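# Nock, draw and gently let down an arrow

## Task

Place the arrow's nock onto the bowstring, pull the string back until the clicker falls, then ease the string forward again without letting it snap.

## Robot and tools

Robot: two arms, left_arm and right_arm, each carrying an identical five-finger right hand (so the hands are not mirrored; every hand axis and number means the same on both). Bases: left_arm near (+0.077, +0.580, +0.037) m, right_arm near (-0.101, -0.780, +0.037) m. Cameras: cam_high, cam_low (fixed), cam_left_wrist, cam_right_wrist (on the hands).

Scene frame: origin at table height midway between the arms, +z up, +x out over the table, +y toward left_arm. Reported end_effector_position (m), end_effector_quat_wxyz, velocities and Hand target are in this frame.

Hand point: a spot 0.05 m in front of the palm and 0.15 m from the wrist flange. Its +z runs along the straight fingers, +y leaves the palm, +x crosses the palm away from the thumb. Straight fingers extend 0.06-0.07 m past it along +z, about 0.06 m behind it along -y. A wrist bracket on the little-finger side can strike things; with fingers level the wrist may sit lower than the hand point.

The 28-number row (all values in [-1, 1], always all 28 even if one arm is idle): left dx, dy, dz, rx, ry, rz; left little, ring, middle, index, thumb_bend, thumb_turn, force_limit, speed; then the same 14 for the right arm. Pose part: an offset, not a pose, measured from that arm's Hand target as it stood when the action or move began, along the Hand target's own axes. 1.0 equals 0.6 m of travel or 180 degrees; rx, ry, rz form one rotation vector. All six zero re-requests the current Hand target. Repeating the same offset in a new call moves further. Orientation commands get clipped to 32 degrees from the measured orientation per step.

Hand part: fingers and thumb_bend, +1 straight/open, -1 curled; thumb_turn +1 beside the palm, -1 across in front of it (needed to grip objects roughly 0.035-0.065 m thick, handles down to ~0.025 m). force_limit maps -1..+1 to about 0..10 N at the fingertip (0..15 N for the two thumb motors). speed rises linearly from nearly zero at -1 to full at +0.48 and stays full above that; for a soft grip use about -0.94 or lower. There is no 'no change' value: to keep a hand as is, resend the eight numbers last executed for it; before any have run, send its hand_measured six values plus hand_force_limit and hand_speed. To squeeze harder, raise force_limit and send a more-closed target; to loosen, send a more-open one.

Tools:
execute_actions(actions, cameras): actions is a list of actions; each action is up to 15 rows, one per 1/30 s step, the last row held if fewer. Every row counts from the action's starting Hand target. Empty actions returns images of all cameras.
move(target, speed, blend, stop_force, zero, blocking, cameras): straight-line path for each hand point toward its offset in target (one 28-number row or up to 15 rows, all offsets from the same starting Hand targets). speed in m/s, 0.002 to 3.2, default 0.25 (turns up to twice that in rad/s); one value or one per target. blend in m rounds corners in a list; 0 stops at each. stop_force in N, 4 to 120, ends an arm's path when its wrist sensor feels that much push against the motion; zero=true (default) re-zeroes first. Not usable with blocking=false, and unreliable while the hand rotates. Paths do not avoid obstacles or the other arm; keep them away from an arm's own base.
wait(seconds 0-10): let time pass holding commands. stop: brake a running move. zoom_image(camera, region [x0,y0,x1,y1] in pixels, max 504x504): closer view of the latest image. show_instructions: reference pages. zero_wrist_force(arm): tare that wrist sensor. finished_scene(scene): ends the scene irreversibly; call it only once the arrow is drawn, clicker down and string eased back.

Results: per-arm hand pose, Hand target (base for next offsets; the hand often settles a little short of it), joint positions and torques, Wrist force/torque (in the end-effector axes, force from the surface into the arm, plus a peak line), hand_measured, hand_stopped_by (moving, target, force, stalled, fault), hand_load_n (positive when the finger is pushed open; near 0 means a lost grip). A move adds a 'move:' line such as done, off_target, moving, held or fault, and limits like paced or held.

Avoid: a net force around 150 N or joint torque limits (elbow 142, wrists 51.3 N m) cause a 10 s arm stop; stiff arms fault if sent even slightly past a firm contact, so approach slowly or with stop_force. Do not let the arms or hands touch or grip each other. Do not drop the arrow or bow or let anything leave the table; do not release the drawn string suddenly; avoid slams, fast swings and excessive finger loads. Long stretched holds heat motors (MOTOR HOT warning, braking at 85 °C).

Each tool is called after "Call:" as name(argument=value, ...), one argument or row to a line, values as JSON.

Reference images:

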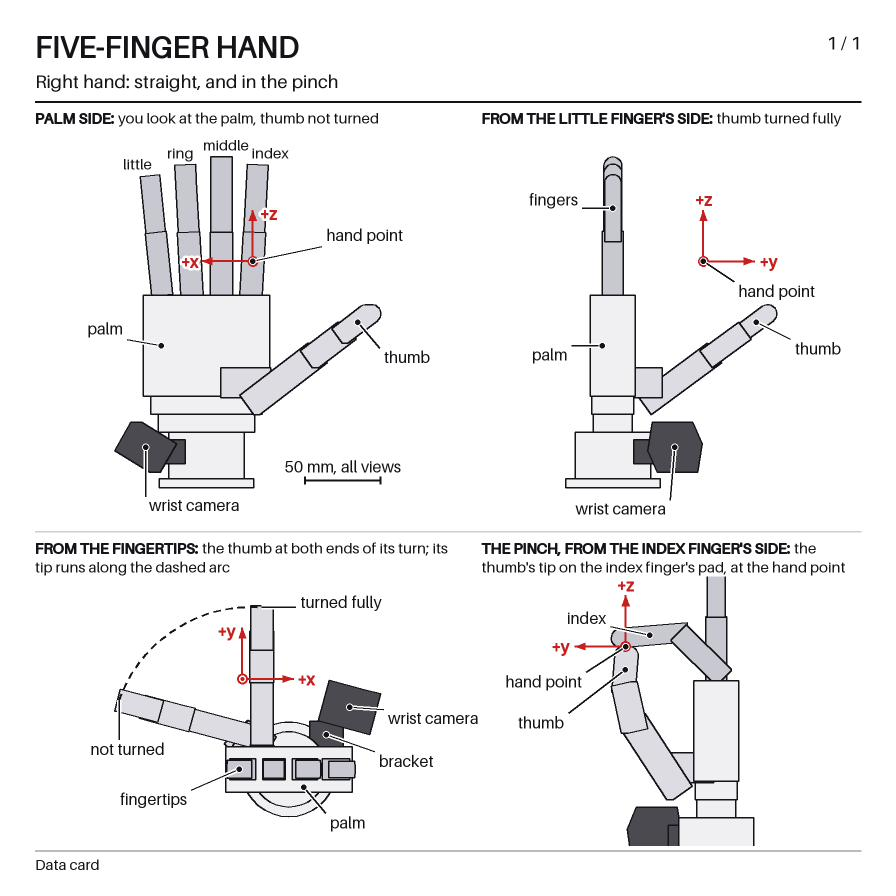

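## Session

I'll start by looking at the scene.

Call:
execute_actions(
  actions=[],
)

Scene clock: 0.00 s.
left_arm: end_effector_position=(+0.0179, +1.1090, +0.5852) hand_measured=(+1.000, +1.000, +1.000, +1.000, +1.000, +1.000) hand_load_n=(+0.0, +0.0, +0.0, +0.0, +0.0, +0.0) hand_stopped_by=(target, target, target, target, target, target) hand_force_limit=0.00 hand_speed=-0.80 end_effector_quat_wxyz=(-0.148, -0.616, +0.773, -0.021) | right_arm: end_effector_position=(-0.0964, -1.3154, +0.6430) hand_measured=(+1.000, +1.000, +1.000, +1.000, +1.000, +1.000) hand_load_n=(+0.0, +0.0, +0.0, +0.0, +0.0, +0.0) hand_stopped_by=(target, target, target, target, target, target) hand_force_limit=0.00 hand_speed=-0.80 end_effector_quat_wxyz=(-0.011, +0.787, +0.616, +0.022)
Joint positions: left_arm=[1.172 -1.472 1.51 1.816 1.471 -1.771] | right_arm=[-2.044 -1.526 1.394 1.751 1.571 -1.782]
Joint velocities: within noise
Joint torques (N m): no reading
Wrist force (N): no reading
Wrist torque (N m): no reading
Wrist force, peak (N): no reading
Hand target: left_arm +0.0179, +1.1090, +0.5852; -0.148, -0.616, +0.773, -0.021 | right_arm -0.0964, -1.3154, +0.6430; -0.011, +0.787, +0.616, +0.022

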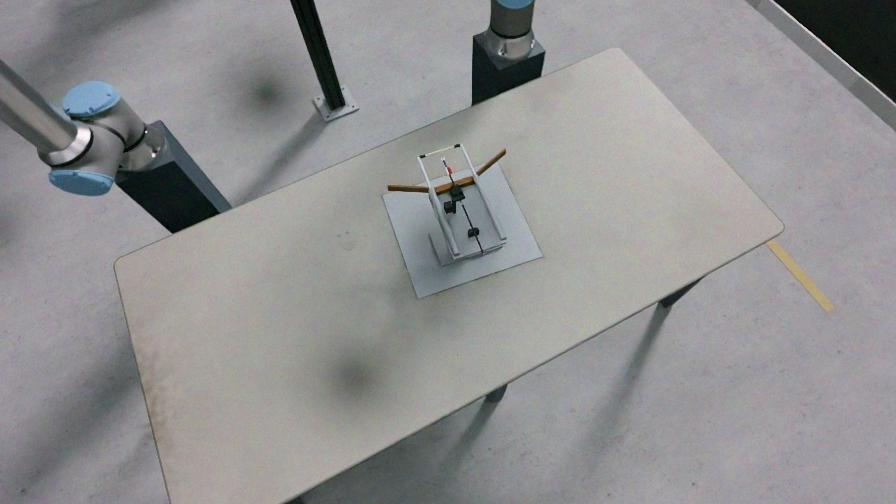

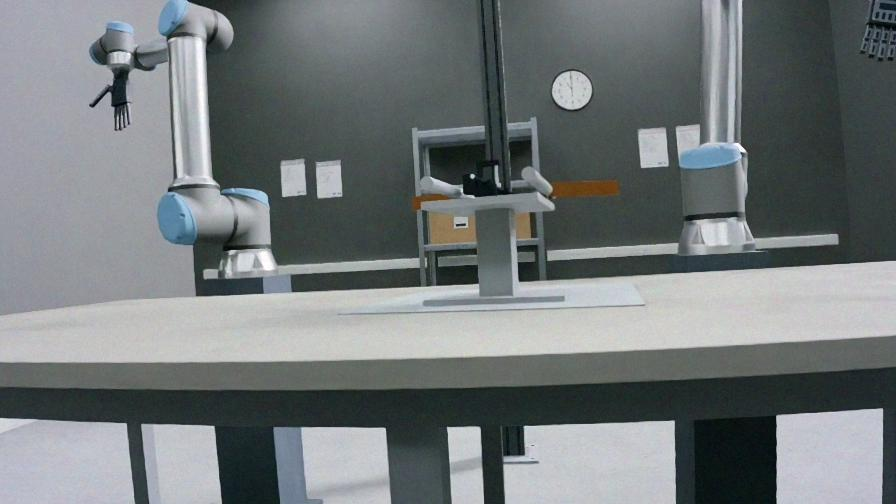

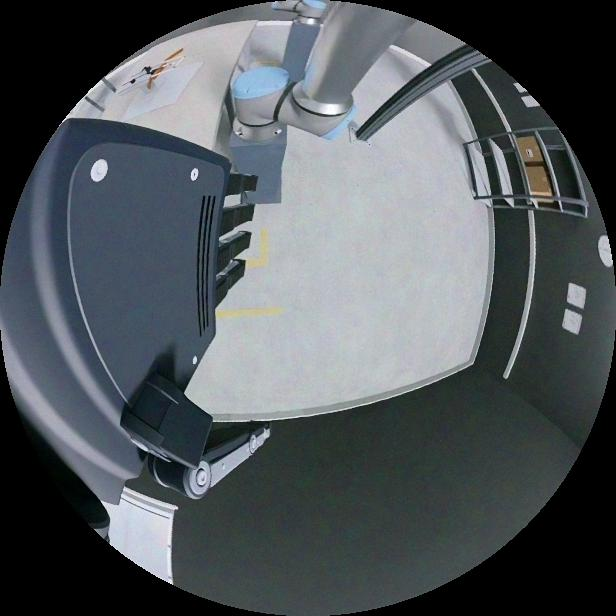

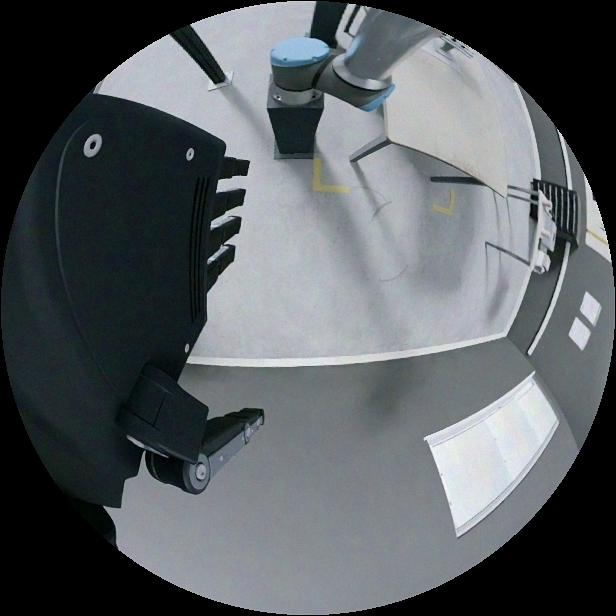

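Call:
zoom_image(
  camera="cam_high",
  region=[370, 130, 570, 310],
)

Call:
zoom_image(
  camera="cam_low",
  region=[390, 150, 630, 320],
)

Call:
zoom_image(
  camera="cam_high",
  region=[410, 140, 520, 210],
)

Call:
zoom_image(
  camera="cam_high",
  region=[420, 180, 520, 270],
)

Scaled by 2.520 from the camera's 896x504 image, which has a finer 1280x720 frame.

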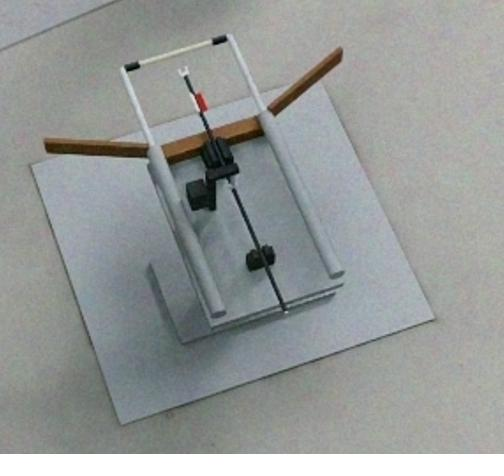

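Scaled by 2.100 from the camera's 896x504 image, which has a finer 1280x720 frame.

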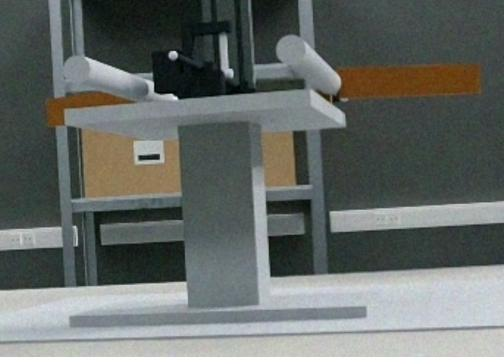

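Scaled by 4.582 from the camera's 896x504 image, which has a finer 1280x720 frame.

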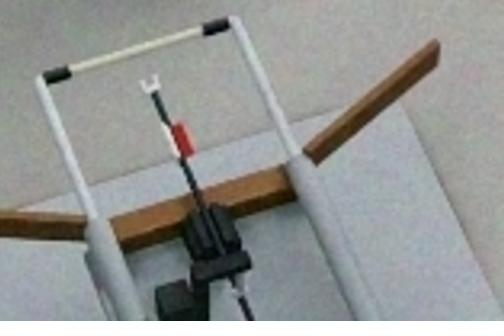

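Scaled by 5.040 from the camera's 896x504 image, which has a finer 1280x720 frame.

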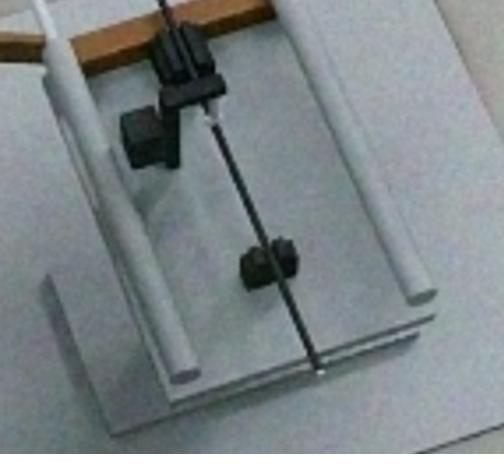

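Call:
move(
  target=[
    [0.037,-0.73,-0.131,0.027,-0.041,-0.015,1,1,1,1,1,1,0,-0.8,0,0,0,0,0,0,1,1,1,1,1,1,0,-0.8],
    [0.3197,-0.97,-0.0932,0.0534,-0.0817,-0.0305,1,1,1,1,1,1,0,-0.8,0,0,0,0,0,0,1,1,1,1,1,1,0,-0.8],
  ],
  speed=0.4,
  blend=[0.1,0],
)

Scene clock: 87.40 s.
left_arm: end_effector_position=(+0.5499, +0.8005, +0.6006) hand_measured=(+1.000, +1.000, +1.000, +1.000, +1.000, +1.000) hand_load_n=(+0.5, +0.0, +0.0, +0.0, +0.0, +0.0) hand_stopped_by=(target, target, target, target, target, target) hand_force_limit=0.00 hand_speed=-0.80 end_effector_quat_wxyz=(+0.003, -0.660, +0.751, +0.000) | right_arm: end_effector_position=(-0.0964, -1.3154, +0.6430) hand_measured=(+1.000, +1.000, +1.000, +1.000, +1.000, +1.000) hand_load_n=(+0.0, +0.0, +0.0, +0.0, +0.0, +0.0) hand_stopped_by=(target, target, target, target, target, target) hand_force_limit=0.00 hand_speed=-0.80 end_effector_quat_wxyz=(-0.011, +0.787, +0.616, +0.022)
Joint positions: left_arm=[0.025 -1.441 1.365 1.642 1.566 -3] | right_arm=[-2.044 -1.526 1.394 1.751 1.571 -1.782]
Joint torques (N m): left_arm=[-23.07 -39.01 -35.47 5.53 1.19 -2.58] | right_arm=[0.01 -39.08 -35.47 3.84 -0.55 -0.13]
Wrist force (N): left_arm=[0.2 0.1 0.3] | right_arm=[0.0 -0.3 -0.1]
Wrist torque (N m): left_arm=[0.07 -0.03 -0.09] | right_arm=[-0.04 0.00 -0.01]
Wrist force, peak (N): left_arm=[3.2 -1.7 0.5] | right_arm=[0.4 0.2 -0.3]
Hand target: left_arm +0.5500, +0.8004, +0.6006; +0.003, -0.661, +0.751, +0.000 | right_arm -0.0964, -1.3154, +0.6430; -0.011, +0.787, +0.616, +0.022
Off the commanded pose: left_arm 0.000 m, 0 deg | right_arm 0.000 m, 0 deg.
move: done

Call:
move(
  target=[
    [0.819,-0.158,0.167,0,0,0,1,1,1,1,1,1,0,-0.8,0.524,0.635,0.07,0,0,0,1,1,1,1,1,1,0,-0.8],
    [0.994,0.021,0.217,0,0,0,1,1,1,1,1,1,0,-0.8,0.966,0.697,0.125,0,0,0,1,1,1,1,1,1,0,-0.8],
  ],
  speed=0.4,
  blend=[0.1,0],
  cameras=["all"],
)

Scene clock: 99.57 s.
left_arm: end_effector_position=(+0.4621, +0.2111, +0.4674) hand_measured=(+1.000, +1.000, +1.000, +1.000, +1.000, +1.000) hand_load_n=(+0.0, +0.0, +0.0, +0.0, +0.0, +0.0) hand_stopped_by=(target, target, target, target, target, target) hand_force_limit=0.00 hand_speed=-0.80 end_effector_quat_wxyz=(+0.003, -0.661, +0.751, +0.000) | right_arm: end_effector_position=(+0.4501, -0.8509, +0.5996) hand_measured=(+1.000, +1.000, +1.000, +1.000, +1.000, +1.000) hand_load_n=(+0.0, +0.0, +0.0, +0.0, +0.0, +0.0) hand_stopped_by=(target, target, target, target, target, target) hand_force_limit=0.00 hand_speed=-0.80 end_effector_quat_wxyz=(-0.011, +0.787, +0.616, +0.022)
Joint positions: left_arm=[-1.032 -1.36 1.505 1.427 1.565 -4.057] | right_arm=[-0.455 -1.547 1.482 1.635 1.523 -0.193]
Joint torques (N m): left_arm=[-0.84 -48.12 -44.33 6.21 -2.12 1.39] | right_arm=[13.94 -46.86 -26.74 6.96 -2.03 2.67]
Wrist force (N): left_arm=[-0.2 -0.1 0.4] | right_arm=[0.6 -0.1 0.4]
Wrist torque (N m): left_arm=[0.00 0.03 -0.11] | right_arm=[0.00 -0.12 0.12]
Wrist force, peak (N): left_arm=[-3.0 0.3 -0.2] | right_arm=[3.7 0.2 0.5]
Hand target: left_arm +0.4621, +0.2110, +0.4674; +0.003, -0.661, +0.751, +0.000 | right_arm +0.4501, -0.8508, +0.5996; -0.011, +0.787, +0.616, +0.022
Off the commanded pose: left_arm 0.000 m, 0 deg | right_arm 0.000 m, 0 deg.
move: done
camera_calibration:
cam_left_wrist: T_world_to_cam=[[-0.995327, -0.0965469, 0.00187614, 0.484162], [-0.0827675, 0.862957, 0.498452, -0.370825], [-0.049743, 0.495967, -0.866916, 0.438384], [0, 0, 0, 1]] pos_world=[0.473013, 0.149327, 0.563972]
cam_right_wrist: T_world_to_cam=[[0.997544, 0.0124717, 0.0689186, -0.482438], [-0.0243864, -0.860592, 0.50871, -1.03082], [0.0656553, -0.509142, -0.858175, 0.162089], [0, 0, 0, 1]] pos_world=[0.445473, -0.798573, 0.696738]

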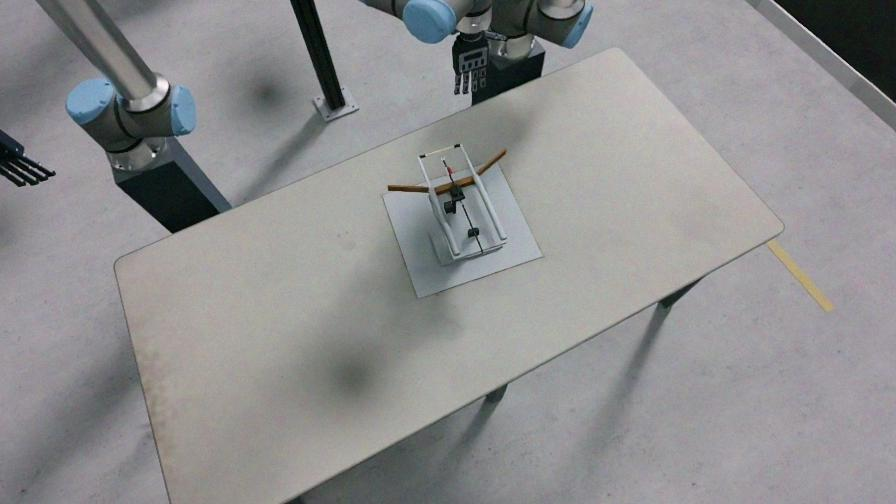

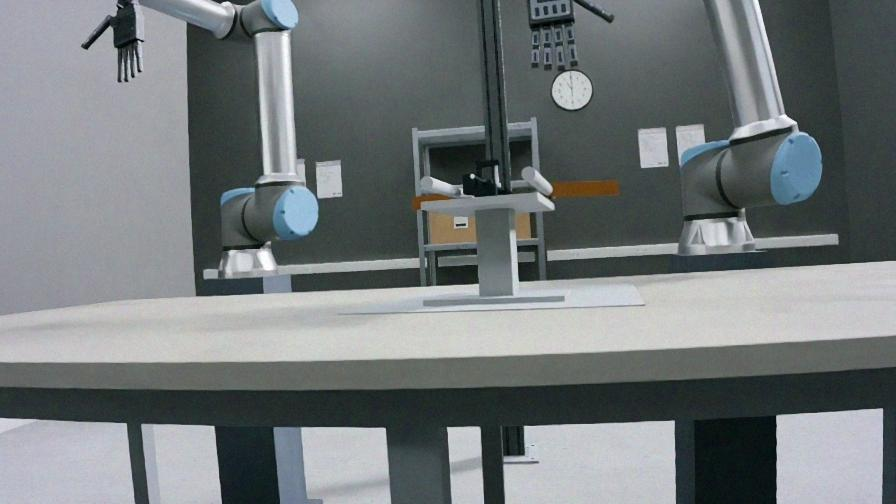

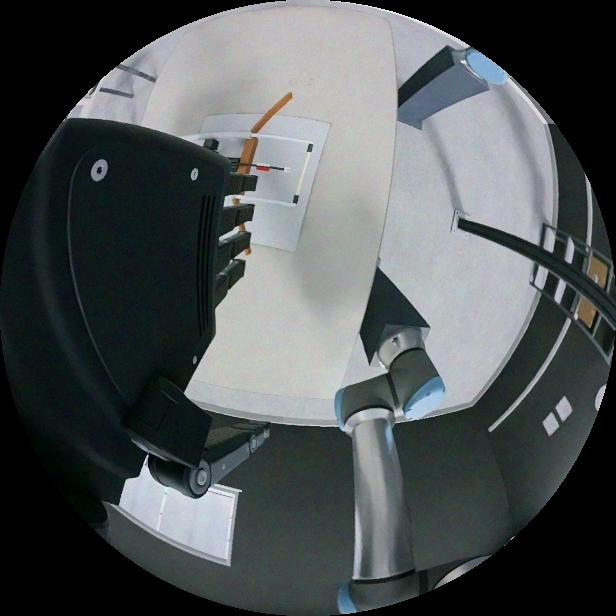

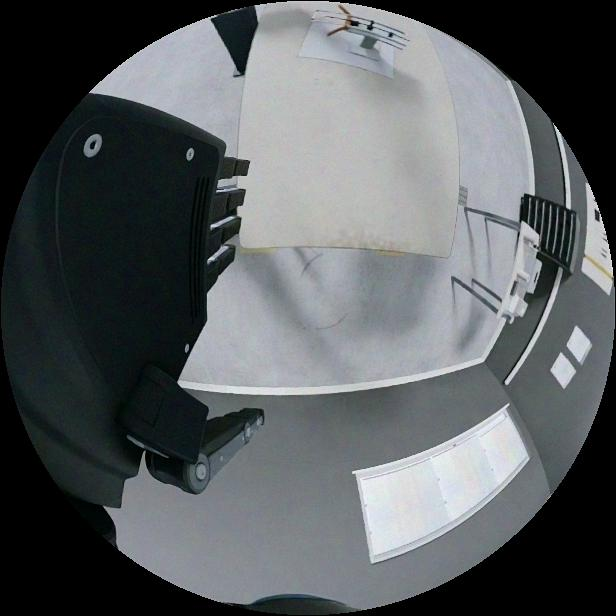

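Call:
zoom_image(
  camera="cam_left_wrist",
  region=[190, 110, 340, 260],
)

Call:
zoom_image(
  camera="cam_left_wrist",
  region=[240, 140, 320, 210],
)

Call:
zoom_image(
  camera="cam_right_wrist",
  region=[290, 0, 430, 90],
)

Scaled by 3.360 from the camera's 616x616 image, which has a finer 880x880 frame.

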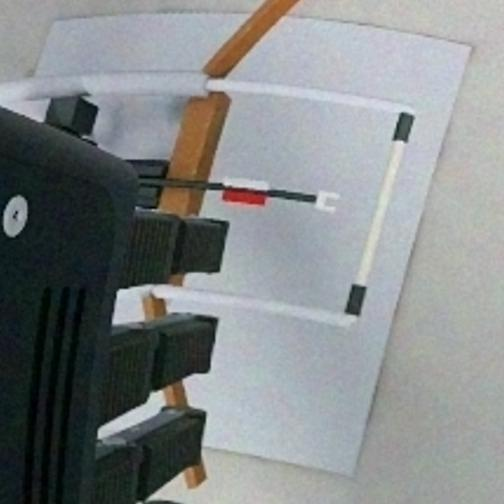

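Scaled by 6.300 from the camera's 616x616 image, which has a finer 880x880 frame.

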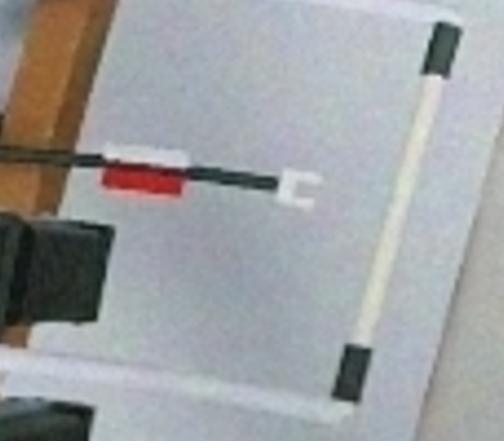

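Scaled by 3.600 from the camera's 616x616 image, which has a finer 880x880 frame.

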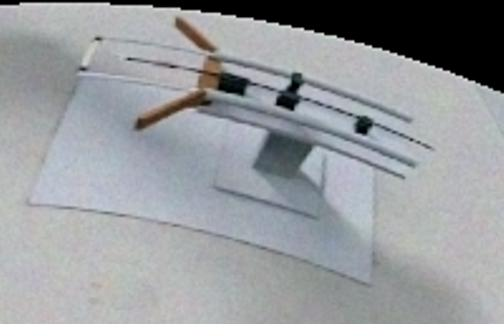

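Call:
zoom_image(
  camera="cam_low",
  region=[415, 150, 565, 220],
)

Call:
zoom_image(
  camera="cam_right_wrist",
  region=[340, 5, 420, 55],
)

Call:
zoom_image(
  camera="cam_high",
  region=[430, 165, 490, 215],
)

Scaled by 3.360 from the camera's 896x504 image, which has a finer 1280x720 frame.

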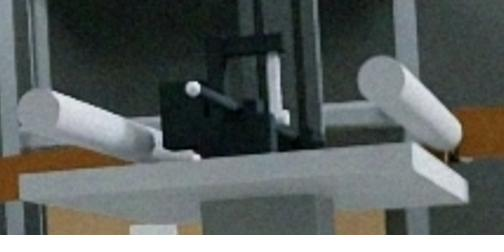

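Scaled by 6.300 from the camera's 616x616 image, which has a finer 880x880 frame.

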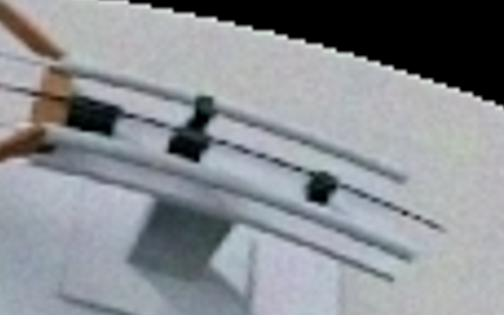

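Scaled by 8.400 from the camera's 896x504 image, which has a finer 1280x720 frame.

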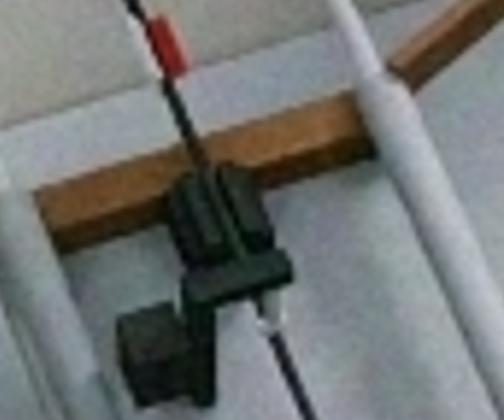

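Call:
move(
  target=[
    [0.4195,-0.1545,0.1105,0.1941,-0.1944,-0.4694,0.1,0.1,0.1,0,0,-1,0,-0.3,0.35,-0.138,0.057,-0.045,-0.02,-0.19,1,1,1,1,1,1,0,-0.8],
    [0.3445,-0.144,0.3363,0.1941,-0.1944,-0.4694,0.1,0.1,0.1,0,0,-1,0,-0.3,0.699,-0.277,0.1145,-0.0911,-0.04,-0.375,1,1,1,1,1,1,0,-0.8],
  ],
  speed=0.35,
  cameras=["cam_left_wrist","cam_high"],
)

Scene clock: 418.07 s.
left_arm: end_effector_position=(+0.5224, -0.0040, +0.2648) hand_measured=(+0.100, +0.100, +0.100, +0.000, +0.000, -1.000) hand_load_n=(+0.0, +0.0, +0.0, -0.5, +0.0, +0.0) hand_stopped_by=(target, target, target, target, target, target) hand_force_limit=0.00 hand_speed=-0.30 end_effector_quat_wxyz=(-0.382, +0.922, -0.062, +0.026) | right_arm: end_effector_position=(+0.3910, -0.4012, +0.5492) hand_measured=(+1.000, +1.000, +1.000, +1.000, +1.000, +1.000) hand_load_n=(+0.0, +0.0, +0.0, +0.0, +0.0, +0.0) hand_stopped_by=(target, target, target, target, target, target) hand_force_limit=0.00 hand_speed=-0.80 end_effector_quat_wxyz=(+0.145, +0.307, +0.938, +0.060)
Joint positions: left_arm=[-1.206 -0.815 1.262 1.848 1.232 -5.924] | right_arm=[0.39 -1.567 1.587 1.251 1.673 -0.544]
Joint torques (N m): left_arm=[-10.65 -121.81 -36.61 4.94 -0.42 0.49] | right_arm=[5.47 -46.54 -26.68 5.95 -2.68 2.49]
Wrist force (N): left_arm=[-0.6 -0.1 -0.1] | right_arm=[1.1 -0.3 0.0]
Wrist torque (N m): left_arm=[0.15 0.02 -0.18] | right_arm=[0.04 -0.16 -0.03]
Wrist force, peak (N): left_arm=[-0.3 -0.9 -1.1] | right_arm=[2.4 0.6 0.2]
Hand target: left_arm +0.5224, -0.0041, +0.2649; -0.382, +0.922, -0.062, +0.026 | right_arm +0.3909, -0.4012, +0.5492; +0.145, +0.307, +0.938, +0.060
Off the commanded pose: left_arm 0.000 m, 0 deg | right_arm 0.000 m, 0 deg.
move: done
camera_calibration:
cam_left_wrist: T_world_to_cam=[[0.127112, -0.716944, -0.685444, 0.11698], [-0.905402, -0.366085, 0.215008, 0.420682], [-0.405079, 0.593273, -0.695657, 0.513131], [0, 0, 0, 1]] pos_world=[0.573876, -0.066553, 0.346696]
Images, in order (width x height): cam_high 896x504, cam_left_wrist 616x616.

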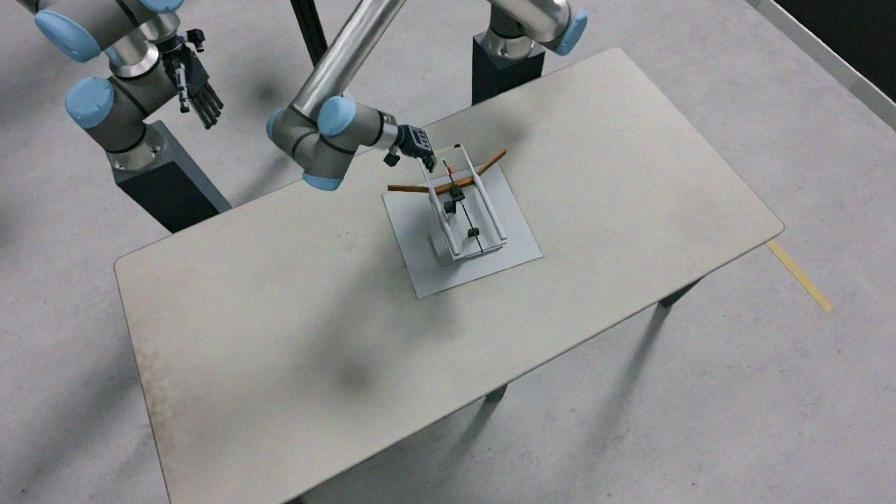

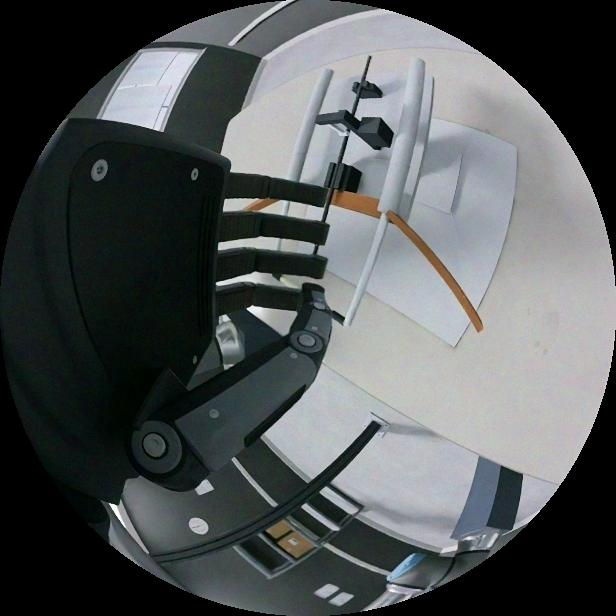

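Call:
zoom_image(
  camera="cam_left_wrist",
  region=[250, 150, 410, 340],
)

Scaled by 2.653 from the camera's 616x616 image, which has a finer 880x880 frame.

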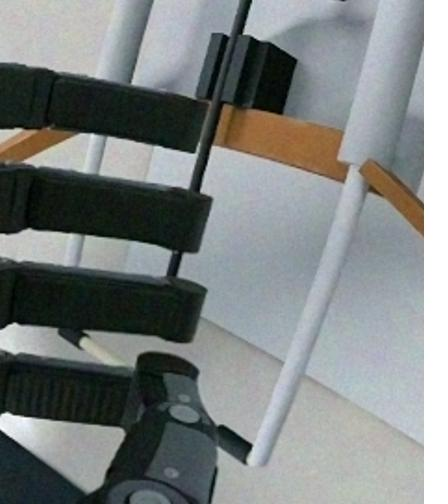

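Call:
move(
  target=[0,-0.031,0.1333,0,0,0,0.2,0.2,0.2,0,0,-1,0,-0.3,0,0,0,0,0,0,1,1,1,1,1,1,0,-0.8],
  speed=0.15,
  cameras=["cam_left_wrist"],
)

Call:
zoom_image(
  camera="cam_left_wrist",
  region=[220, 190, 400, 370],
)

Scene clock: 470.90 s.
left_arm: end_effector_position=(+0.5319, +0.0651, +0.2218) hand_measured=(+0.200, +0.200, +0.200, +0.000, +0.000, -1.000) hand_load_n=(+0.0, +0.0, +0.0, +0.0, +0.0, +0.0) hand_stopped_by=(target, target, target, target, target, target) hand_force_limit=0.00 hand_speed=-0.30 end_effector_quat_wxyz=(-0.382, +0.922, -0.062, +0.026) | right_arm: end_effector_position=(+0.3909, -0.4012, +0.5492) hand_measured=(+1.000, +1.000, +1.000, +1.000, +1.000, +1.000) hand_load_n=(+0.0, +0.0, +0.0, +0.0, +0.0, +0.0) hand_stopped_by=(target, target, target, target, target, target) hand_force_limit=0.00 hand_speed=-0.80 end_effector_quat_wxyz=(+0.145, +0.307, +0.938, +0.060)
Joint positions: left_arm=[-1.165 -0.859 1.425 1.717 1.205 -5.891] | right_arm=[0.39 -1.567 1.587 1.251 1.673 -0.544]
Joint torques (N m): left_arm=[-21.94 -81.43 -26.57 4.35 1.92 -3.11] | right_arm=[11.42 -49.54 -27.12 6.12 -2.75 0.19]
Wrist force (N): left_arm=[-0.6 -0.3 -0.1] | right_arm=[1.0 -0.5 -0.3]
Wrist torque (N m): left_arm=[0.12 0.05 -0.21] | right_arm=[0.02 -0.14 -0.04]
Wrist force, peak (N): left_arm=[-0.5 0.2 -1.6] | right_arm=[1.4 -0.4 -0.1]
Hand target: left_arm +0.5318, +0.0650, +0.2216; -0.382, +0.922, -0.062, +0.026 | right_arm +0.3909, -0.4012, +0.5492; +0.145, +0.307, +0.938, +0.060
Off the commanded pose: left_arm 0.000 m, 0 deg | right_arm 0.000 m, 0 deg.
move: done
camera_calibration:
cam_left_wrist: T_world_to_cam=[[0.127192, -0.717187, -0.685175, 0.135724], [-0.905421, -0.366018, 0.215042, 0.463736], [-0.405012, 0.593021, -0.695911, 0.446067], [0, 0, 0, 1]] pos_world=[0.583276, 0.00254856, 0.303695]
Images, in order (width x height): cam_left_wrist 616x616.

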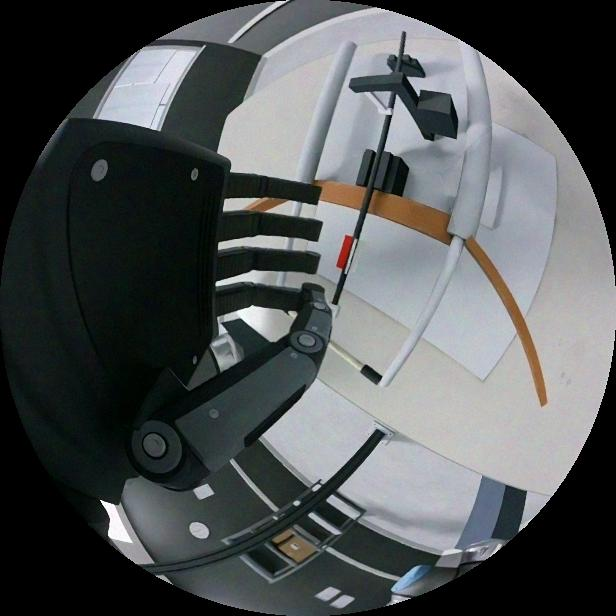

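Scaled by 2.800 from the camera's 616x616 image, which has a finer 880x880 frame.

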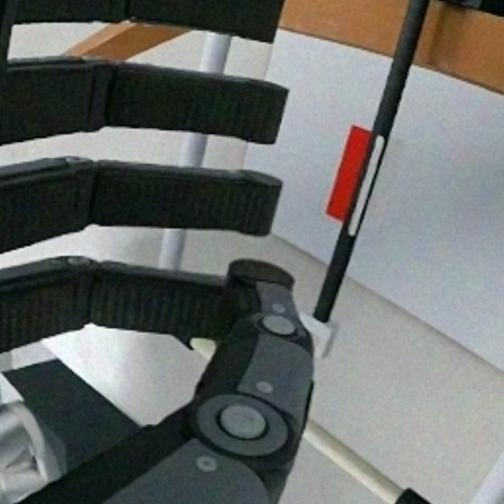

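Call:
zoom_image(
  camera="cam_left_wrist",
  region=[315, 220, 375, 320],
)

Scaled by 5.040 from the camera's 616x616 image, which has a finer 880x880 frame.

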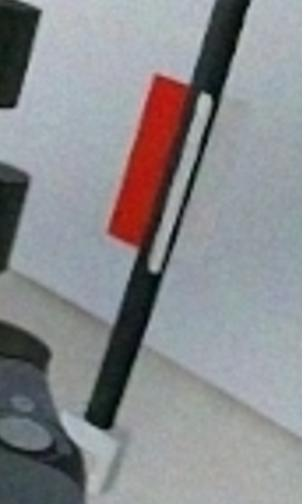

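Call:
move(
  target=[0,0,0.06,0,0,0,0.1,0.1,0.1,0,0,-1,0,-0.3,0,0,0,0,0,0,1,1,1,1,1,1,0,-0.8],
  speed=0.1,
  cameras=["cam_left_wrist"],
)

Call:
zoom_image(
  camera="cam_left_wrist",
  region=[250, 210, 400, 350],
)

Scene clock: 525.93 s.
left_arm: end_effector_position=(+0.5353, +0.0904, +0.1961) hand_measured=(+0.100, +0.100, +0.100, +0.000, +0.000, -1.000) hand_load_n=(+0.0, +0.0, +0.0, +0.0, +0.0, +0.0) hand_stopped_by=(target, target, target, target, target, target) hand_force_limit=0.00 hand_speed=-0.30 end_effector_quat_wxyz=(-0.382, +0.922, -0.062, +0.026) | right_arm: end_effector_position=(+0.3909, -0.4012, +0.5492) hand_measured=(+1.000, +1.000, +1.000, +1.000, +1.000, +1.000) hand_load_n=(+0.0, +0.0, +0.0, +0.0, +0.0, +0.0) hand_stopped_by=(target, target, target, target, target, target) hand_force_limit=0.00 hand_speed=-0.80 end_effector_quat_wxyz=(+0.145, +0.307, +0.938, +0.060)
Joint positions: left_arm=[-1.148 -0.861 1.482 1.657 1.194 -5.877] | right_arm=[0.39 -1.567 1.587 1.251 1.673 -0.544]
Joint torques (N m): left_arm=[-21.83 -116.95 -35.44 6.98 0.8 -2.14] | right_arm=[11.1 -51.14 -27.15 5.93 -2.97 -1.84]
Wrist force (N): left_arm=[-0.7 -0.3 0.0] | right_arm=[1.0 -0.5 -0.1]
Wrist torque (N m): left_arm=[0.11 0.08 -0.21] | right_arm=[0.01 -0.15 -0.04]
Wrist force, peak (N): left_arm=[-0.7 -0.4 -1.3] | right_arm=[1.3 -0.7 -0.1]
Hand target: left_arm +0.5352, +0.0903, +0.1962; -0.382, +0.922, -0.062, +0.026 | right_arm +0.3909, -0.4012, +0.5492; +0.145, +0.307, +0.938, +0.060
Off the commanded pose: left_arm 0.000 m, 0 deg | right_arm 0.000 m, 0 deg.
move: done
camera_calibration:
cam_left_wrist: T_world_to_cam=[[0.127103, -0.717053, -0.685331, 0.135978], [-0.905405, -0.366043, 0.215068, 0.481712], [-0.405076, 0.593167, -0.695749, 0.414527], [0, 0, 0, 1]] pos_world=[0.586776, 0.0279477, 0.277996]
Images, in order (width x height): cam_left_wrist 616x616.

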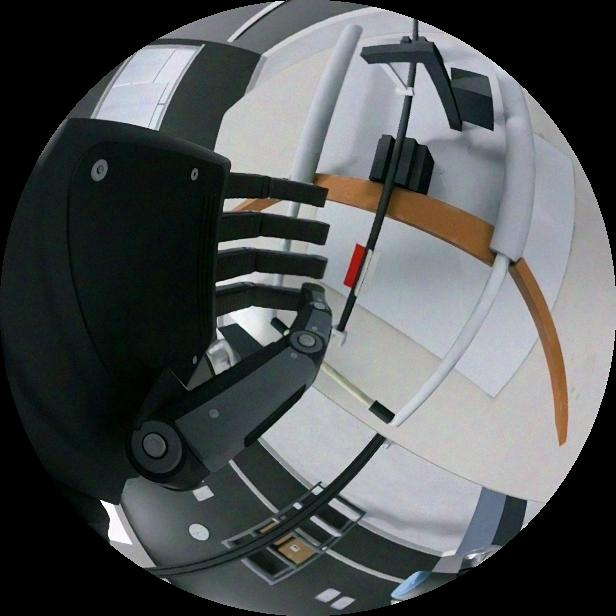

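Scaled by 3.360 from the camera's 616x616 image, which has a finer 880x880 frame.

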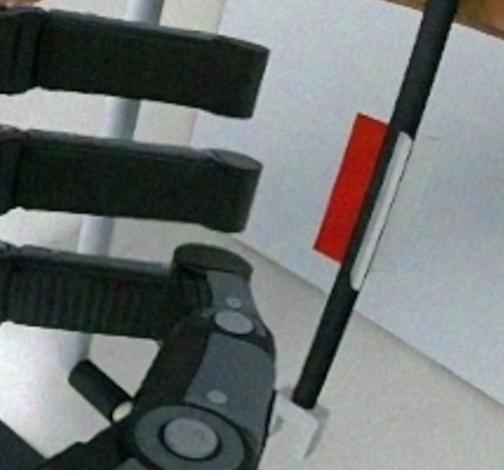

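Call:
move(
  target=[
    [0,0,0,0,0,0,0.1,0.1,0.1,0,0,-0.8,0,-0.3,0,0,0,0,0,0,1,1,1,1,1,1,0,-0.8],
    [0,0.0333,0,0,0,0,0.1,0.1,0.1,0,0,-0.8,0,-0.3,0,0,0,0,0,0,1,1,1,1,1,1,0,-0.8],
  ],
  speed=0.06,
  cameras=["cam_left_wrist"],
)

Call:
zoom_image(
  camera="cam_left_wrist",
  region=[250, 210, 400, 350],
)

Scene clock: 552.20 s.
left_arm: end_effector_position=(+0.5332, +0.0761, +0.1819) hand_measured=(+0.100, +0.100, +0.100, +0.000, +0.000, -0.800) hand_load_n=(+1.0, +0.0, +0.0, +0.0, +0.0, +0.0) hand_stopped_by=(target, target, target, target, target, target) hand_force_limit=0.00 hand_speed=-0.30 end_effector_quat_wxyz=(-0.382, +0.922, -0.062, +0.026) | right_arm: end_effector_position=(+0.3909, -0.4012, +0.5492) hand_measured=(+1.000, +1.000, +1.000, +1.000, +1.000, +1.000) hand_load_n=(+0.0, +0.0, +0.0, +0.0, +0.0, +0.0) hand_stopped_by=(target, target, target, target, target, target) hand_force_limit=0.00 hand_speed=-0.80 end_effector_quat_wxyz=(+0.145, +0.307, +0.938, +0.060)
Joint positions: left_arm=[-1.158 -0.833 1.462 1.653 1.2 -5.885] | right_arm=[0.39 -1.567 1.587 1.251 1.673 -0.544]
Joint torques (N m): left_arm=[10.18 -116.24 -20.65 3.64 -0.17 0.14] | right_arm=[11.7 -49.46 -27.72 5.7 -2.51 -1.58]
Wrist force (N): left_arm=[-0.8 -2.2 -0.9] | right_arm=[0.9 -0.4 -0.5]
Wrist torque (N m): left_arm=[0.13 0.12 -0.14] | right_arm=[0.05 -0.13 -0.04]
Wrist force, peak (N): left_arm=[-1.7 -3.9 -1.7] | right_arm=[1.3 -0.8 -0.1]
Hand target: left_arm +0.5333, +0.0763, +0.1820; -0.382, +0.922, -0.062, +0.026 | right_arm +0.3909, -0.4012, +0.5492; +0.145, +0.307, +0.938, +0.060
Off the commanded pose: left_arm 0.000 m, 0 deg | right_arm 0.000 m, 0 deg.
move: done
camera_calibration:
cam_left_wrist: T_world_to_cam=[[0.127163, -0.717145, -0.685225, 0.116126], [-0.905436, -0.365997, 0.215016, 0.477625], [-0.404988, 0.593085, -0.69587, 0.412319], [0, 0, 0, 1]] pos_world=[0.584676, 0.0135482, 0.263795]
Images, in order (width x height): cam_left_wrist 616x616.

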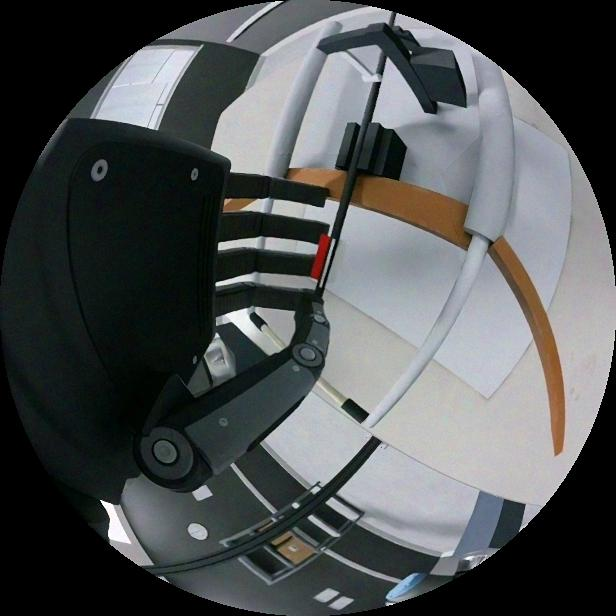

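Scaled by 3.360 from the camera's 616x616 image, which has a finer 880x880 frame.

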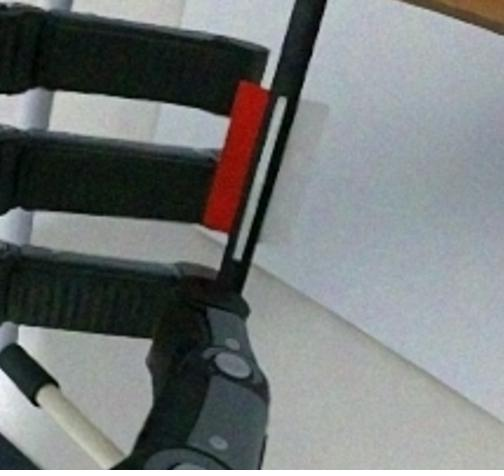

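Call:
move(
  target=[
    [0,0.0017,0.0067,0,0,0,0.1,0.1,0.1,0,0,-0.8,-0.75,-0.9,0,0,0,0,0,0,1,1,1,1,1,1,0,-0.8],
    [0,0.0017,0.0067,0,0,0,0.1,0.1,0.1,-0.5,0,-0.8,-0.75,-0.9,0,0,0,0,0,0,1,1,1,1,1,1,0,-0.8],
  ],
  speed=0.05,
  cameras=["cam_left_wrist"],
)

Call:
zoom_image(
  camera="cam_left_wrist",
  region=[250, 210, 400, 350],
)

Scene clock: 617.00 s.
left_arm: end_effector_position=(+0.5336, +0.0784, +0.1785) hand_measured=(+0.098, +0.100, +0.100, -0.128, +0.000, -0.800) hand_load_n=(-22.0, +0.0, +0.0, +2.5, +0.0, -0.5) hand_stopped_by=(target, target, target, force, target, target) hand_force_limit=-0.75 hand_speed=-0.90 end_effector_quat_wxyz=(-0.382, +0.922, -0.062, +0.026) | right_arm: end_effector_position=(+0.3909, -0.4012, +0.5492) hand_measured=(+1.000, +1.000, +1.000, +1.000, +1.000, +1.000) hand_load_n=(+0.0, +0.0, +0.0, +0.0, +0.0, +0.0) hand_stopped_by=(target, target, target, target, target, target) hand_force_limit=0.00 hand_speed=-0.80 end_effector_quat_wxyz=(+0.145, +0.307, +0.938, +0.060)
Joint positions: left_arm=[-1.156 -0.832 1.467 1.646 1.199 -5.884] | right_arm=[0.39 -1.567 1.587 1.251 1.673 -0.544]
Joint torques (N m): left_arm=[5.69 -24.95 -5.53 -14.29 7.42 6.09] | right_arm=[11.28 -51.23 -26.66 6.08 -2.78 -1.36]
Wrist force (N): left_arm=[-3.5 -56.4 -51.0] | right_arm=[1.0 -0.5 0.1]
Wrist torque (N m): left_arm=[1.51 3.69 -3.89] | right_arm=[-0.01 -0.15 -0.04]
Wrist force, peak (N): left_arm=[-3.5 -56.4 -51.0] | right_arm=[1.4 -0.5 0.0]
Hand target: left_arm +0.5336, +0.0784, +0.1784; -0.382, +0.922, -0.062, +0.026 | right_arm +0.3909, -0.4012, +0.5492; +0.145, +0.307, +0.938, +0.060
Off the commanded pose: left_arm 0.000 m, 0 deg | right_arm 0.000 m, 0 deg.
move: done
camera_calibration:
cam_left_wrist: T_world_to_cam=[[0.127136, -0.717103, -0.685273, 0.115494], [-0.905427, -0.36601, 0.21503, 0.479588], [-0.405016, 0.593127, -0.695818, 0.408694], [0, 0, 0, 1]] pos_world=[0.585076, 0.0159479, 0.260396]
Images, in order (width x height): cam_left_wrist 616x616.

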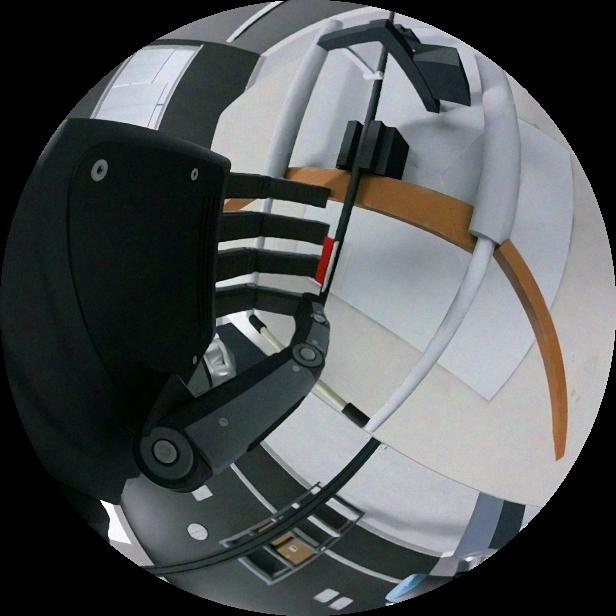

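Scaled by 3.360 from the camera's 616x616 image, which has a finer 880x880 frame.

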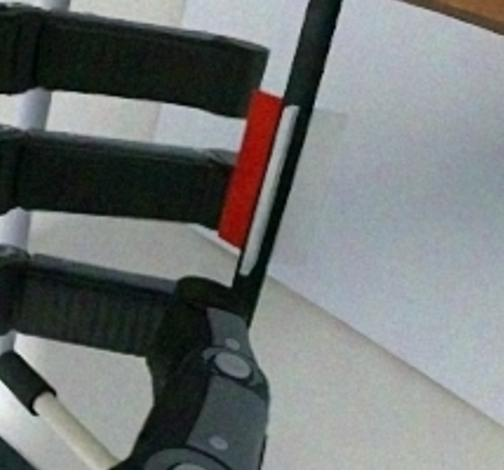

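Call:
move(
  target=[
    [0,0,-0.0083,0,0,0,0.1,0.1,0.1,0.1,0,-0.8,-0.5,0.2,0,0,0,0,0,0,1,1,1,1,1,1,0,-0.8],
    [0,-0.0367,-0.0083,0,0,0,0.1,0.1,0.1,0.1,0,-0.8,-0.5,0.2,0,0,0,0,0,0,1,1,1,1,1,1,0,-0.8],
  ],
  speed=0.05,
  cameras=["cam_left_wrist"],
)

Call:
zoom_image(
  camera="cam_left_wrist",
  region=[210, 150, 400, 350],
)

Scene clock: 649.00 s.
left_arm: end_effector_position=(+0.5353, +0.0905, +0.1977) hand_measured=(+0.100, +0.100, +0.100, +0.100, +0.000, -0.800) hand_load_n=(+0.0, +0.0, +0.0, +0.0, +0.0, +0.0) hand_stopped_by=(target, target, target, target, target, target) hand_force_limit=-0.50 hand_speed=0.20 end_effector_quat_wxyz=(-0.382, +0.922, -0.062, +0.026) | right_arm: end_effector_position=(+0.3909, -0.4012, +0.5492) hand_measured=(+1.000, +1.000, +1.000, +1.000, +1.000, +1.000) hand_load_n=(+0.0, +0.0, +0.0, +0.0, +0.0, +0.0) hand_stopped_by=(target, target, target, target, target, target) hand_force_limit=0.00 hand_speed=-0.80 end_effector_quat_wxyz=(+0.145, +0.307, +0.938, +0.060)
Joint positions: left_arm=[-1.148 -0.862 1.482 1.659 1.194 -5.877] | right_arm=[0.39 -1.567 1.587 1.251 1.673 -0.544]
Joint torques (N m): left_arm=[-15.25 -77.77 -36.48 4.11 0.06 -0.03] | right_arm=[9.11 -50.54 -27.89 5.74 -3.01 -1.39]
Wrist force (N): left_arm=[-0.8 -0.2 -0.5] | right_arm=[1.1 -0.4 -0.2]
Wrist torque (N m): left_arm=[0.14 0.11 -0.21] | right_arm=[0.03 -0.16 -0.04]
Wrist force, peak (N): left_arm=[-3.5 -56.7 -51.3] | right_arm=[1.2 -0.7 0.0]
Hand target: left_arm +0.5352, +0.0903, +0.1976; -0.382, +0.922, -0.062, +0.026 | right_arm +0.3909, -0.4012, +0.5492; +0.145, +0.307, +0.938, +0.060
Off the commanded pose: left_arm 0.000 m, 0 deg | right_arm 0.000 m, 0 deg.
move: done
camera_calibration:
cam_left_wrist: T_world_to_cam=[[0.12714, -0.716987, -0.685394, 0.137153], [-0.905388, -0.366106, 0.215033, 0.481315], [-0.405103, 0.593208, -0.695698, 0.415541], [0, 0, 0, 1]] pos_world=[0.586676, 0.0280474, 0.279596]
Images, in order (width x height): cam_left_wrist 616x616.

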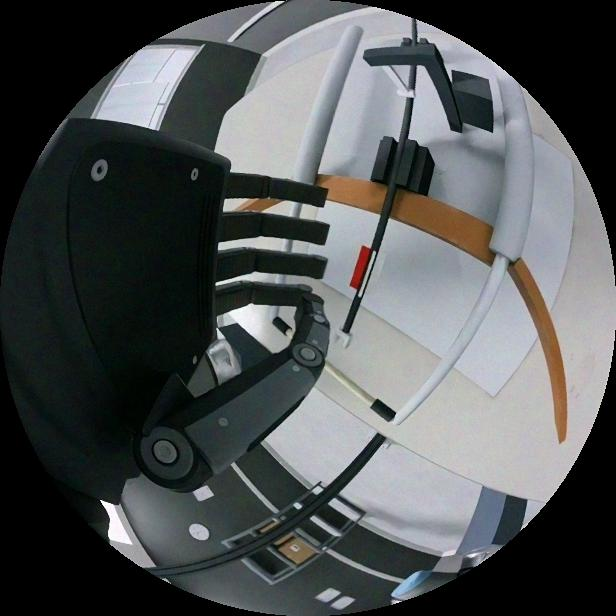

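Scaled by 2.520 from the camera's 616x616 image, which has a finer 880x880 frame.

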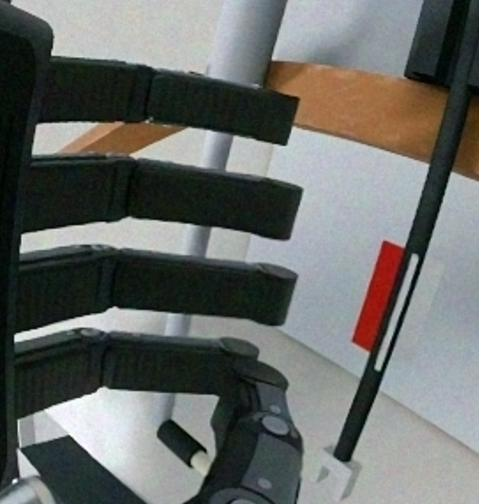

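Call:
move(
  target=[0,0,0,0,0,0,-1,0.1,0.1,0.05,0,-0.8,-0.5,0.2,0,0,0,0,0,0,1,1,1,1,1,1,0,-0.8],
  speed=0.05,
)

Call:
move(
  target=[
    [0,0.0367,0,0,0,0,-1,0.1,0.1,0.05,0,-0.8,-0.5,0.2,0,0,0,0,0,0,1,1,1,1,1,1,0,-0.8],
    [0,0.0367,0.0083,0,0,0,-1,0.1,0.1,0.05,0,-0.8,-0.5,0.2,0,0,0,0,0,0,1,1,1,1,1,1,0,-0.8],
  ],
  speed=0.05,
  stop_force=8,
  cameras=["cam_left_wrist"],
)

Call:
zoom_image(
  camera="cam_left_wrist",
  region=[210, 150, 400, 350],
)

Scene clock: 664.60 s.
left_arm: end_effector_position=(+0.5352, +0.0903, +0.1976) hand_measured=(-1.000, +0.100, +0.100, +0.050, +0.000, -0.800) hand_load_n=(+0.5, +0.0, +0.0, +0.0, +0.0, +0.0) hand_stopped_by=(target, target, target, target, target, target) hand_force_limit=-0.50 hand_speed=0.20 end_effector_quat_wxyz=(-0.382, +0.922, -0.062, +0.026) | right_arm: end_effector_position=(+0.3909, -0.4012, +0.5492) hand_measured=(+1.000, +1.000, +1.000, +1.000, +1.000, +1.000) hand_load_n=(+0.0, +0.0, +0.0, +0.0, +0.0, +0.0) hand_stopped_by=(target, target, target, target, target, target) hand_force_limit=0.00 hand_speed=-0.80 end_effector_quat_wxyz=(+0.145, +0.307, +0.938, +0.060)
Joint positions: left_arm=[-1.148 -0.862 1.482 1.659 1.194 -5.878] | right_arm=[0.39 -1.567 1.587 1.251 1.673 -0.544]
Joint torques (N m): left_arm=[-20.21 -78.82 -37.47 2.35 0.87 -3.28] | right_arm=[11.12 -50.98 -27.55 5.58 -2.85 -1.59]
Wrist force (N): left_arm=[-0.6 -0.2 -0.4] | right_arm=[1.0 -0.7 0.1]
Wrist torque (N m): left_arm=[0.13 0.09 -0.20] | right_arm=[-0.02 -0.16 -0.05]
Wrist force, peak (N): left_arm=[-1.2 -0.7 -0.3] | right_arm=[1.4 -0.7 0.0]
Hand target: left_arm +0.5352, +0.0903, +0.1976; -0.382, +0.922, -0.062, +0.026 | right_arm +0.3909, -0.4012, +0.5492; +0.145, +0.307, +0.938, +0.060
Off the commanded pose: left_arm 0.000 m, 0 deg | right_arm 0.000 m, 0 deg.
move: done

Scene clock: 666.20 s.
left_arm: end_effector_position=(+0.5336, +0.0784, +0.1784) hand_measured=(-1.000, +0.100, +0.100, +0.050, +0.000, -0.800) hand_load_n=(+0.0, +0.0, +0.0, +0.0, +0.0, +0.0) hand_stopped_by=(target, target, target, target, target, target) hand_force_limit=-0.50 hand_speed=0.20 end_effector_quat_wxyz=(-0.382, +0.922, -0.062, +0.026) | right_arm: end_effector_position=(+0.3909, -0.4012, +0.5492) hand_measured=(+1.000, +1.000, +1.000, +1.000, +1.000, +1.000) hand_load_n=(+0.0, +0.0, +0.0, +0.0, +0.0, +0.0) hand_stopped_by=(target, target, target, target, target, target) hand_force_limit=0.00 hand_speed=-0.80 end_effector_quat_wxyz=(+0.145, +0.307, +0.938, +0.060)
Joint positions: left_arm=[-1.156 -0.832 1.467 1.646 1.199 -5.884] | right_arm=[0.39 -1.567 1.587 1.251 1.673 -0.544]
Joint torques (N m): left_arm=[10.48 -117.39 -36.45 6.68 0.44 2.73] | right_arm=[10.88 -52.34 -27.76 5.24 -2.68 -1.96]
Wrist force (N): left_arm=[-0.8 0.0 -0.4] | right_arm=[1.0 -0.3 -0.2]
Wrist torque (N m): left_arm=[0.18 0.11 -0.21] | right_arm=[0.04 -0.15 -0.03]
Wrist force, peak (N): left_arm=[-0.6 -1.0 -0.6] | right_arm=[1.3 -0.7 0.0]
Hand target: left_arm +0.5336, +0.0784, +0.1784; -0.382, +0.922, -0.062, +0.026 | right_arm +0.3909, -0.4012, +0.5492; +0.145, +0.307, +0.938, +0.060
Off the commanded pose: left_arm 0.000 m, 0 deg | right_arm 0.000 m, 0 deg.
move: done
camera_calibration:
cam_left_wrist: T_world_to_cam=[[0.127107, -0.717061, -0.685323, 0.115467], [-0.905442, -0.365989, 0.215005, 0.479534], [-0.404992, 0.593191, -0.695777, 0.408559], [0, 0, 0, 1]] pos_world=[0.584976, 0.0159476, 0.260296]
Images, in order (width x height): cam_left_wrist 616x616.

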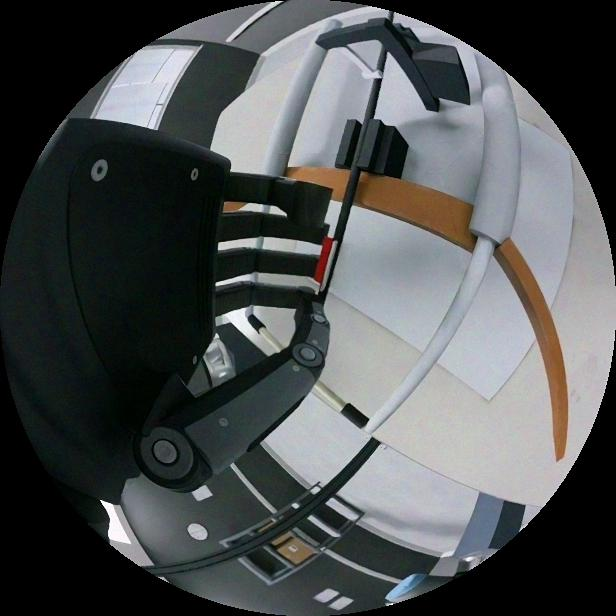

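Scaled by 2.520 from the camera's 616x616 image, which has a finer 880x880 frame.

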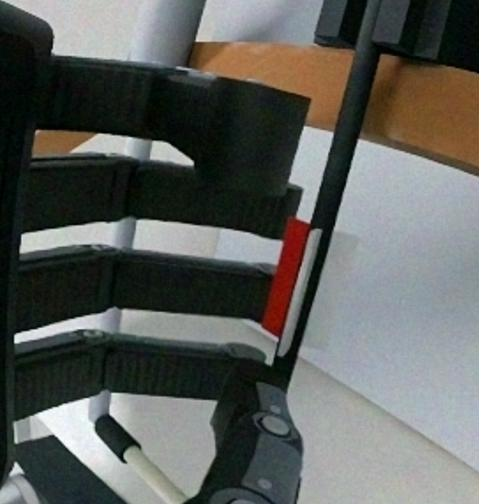

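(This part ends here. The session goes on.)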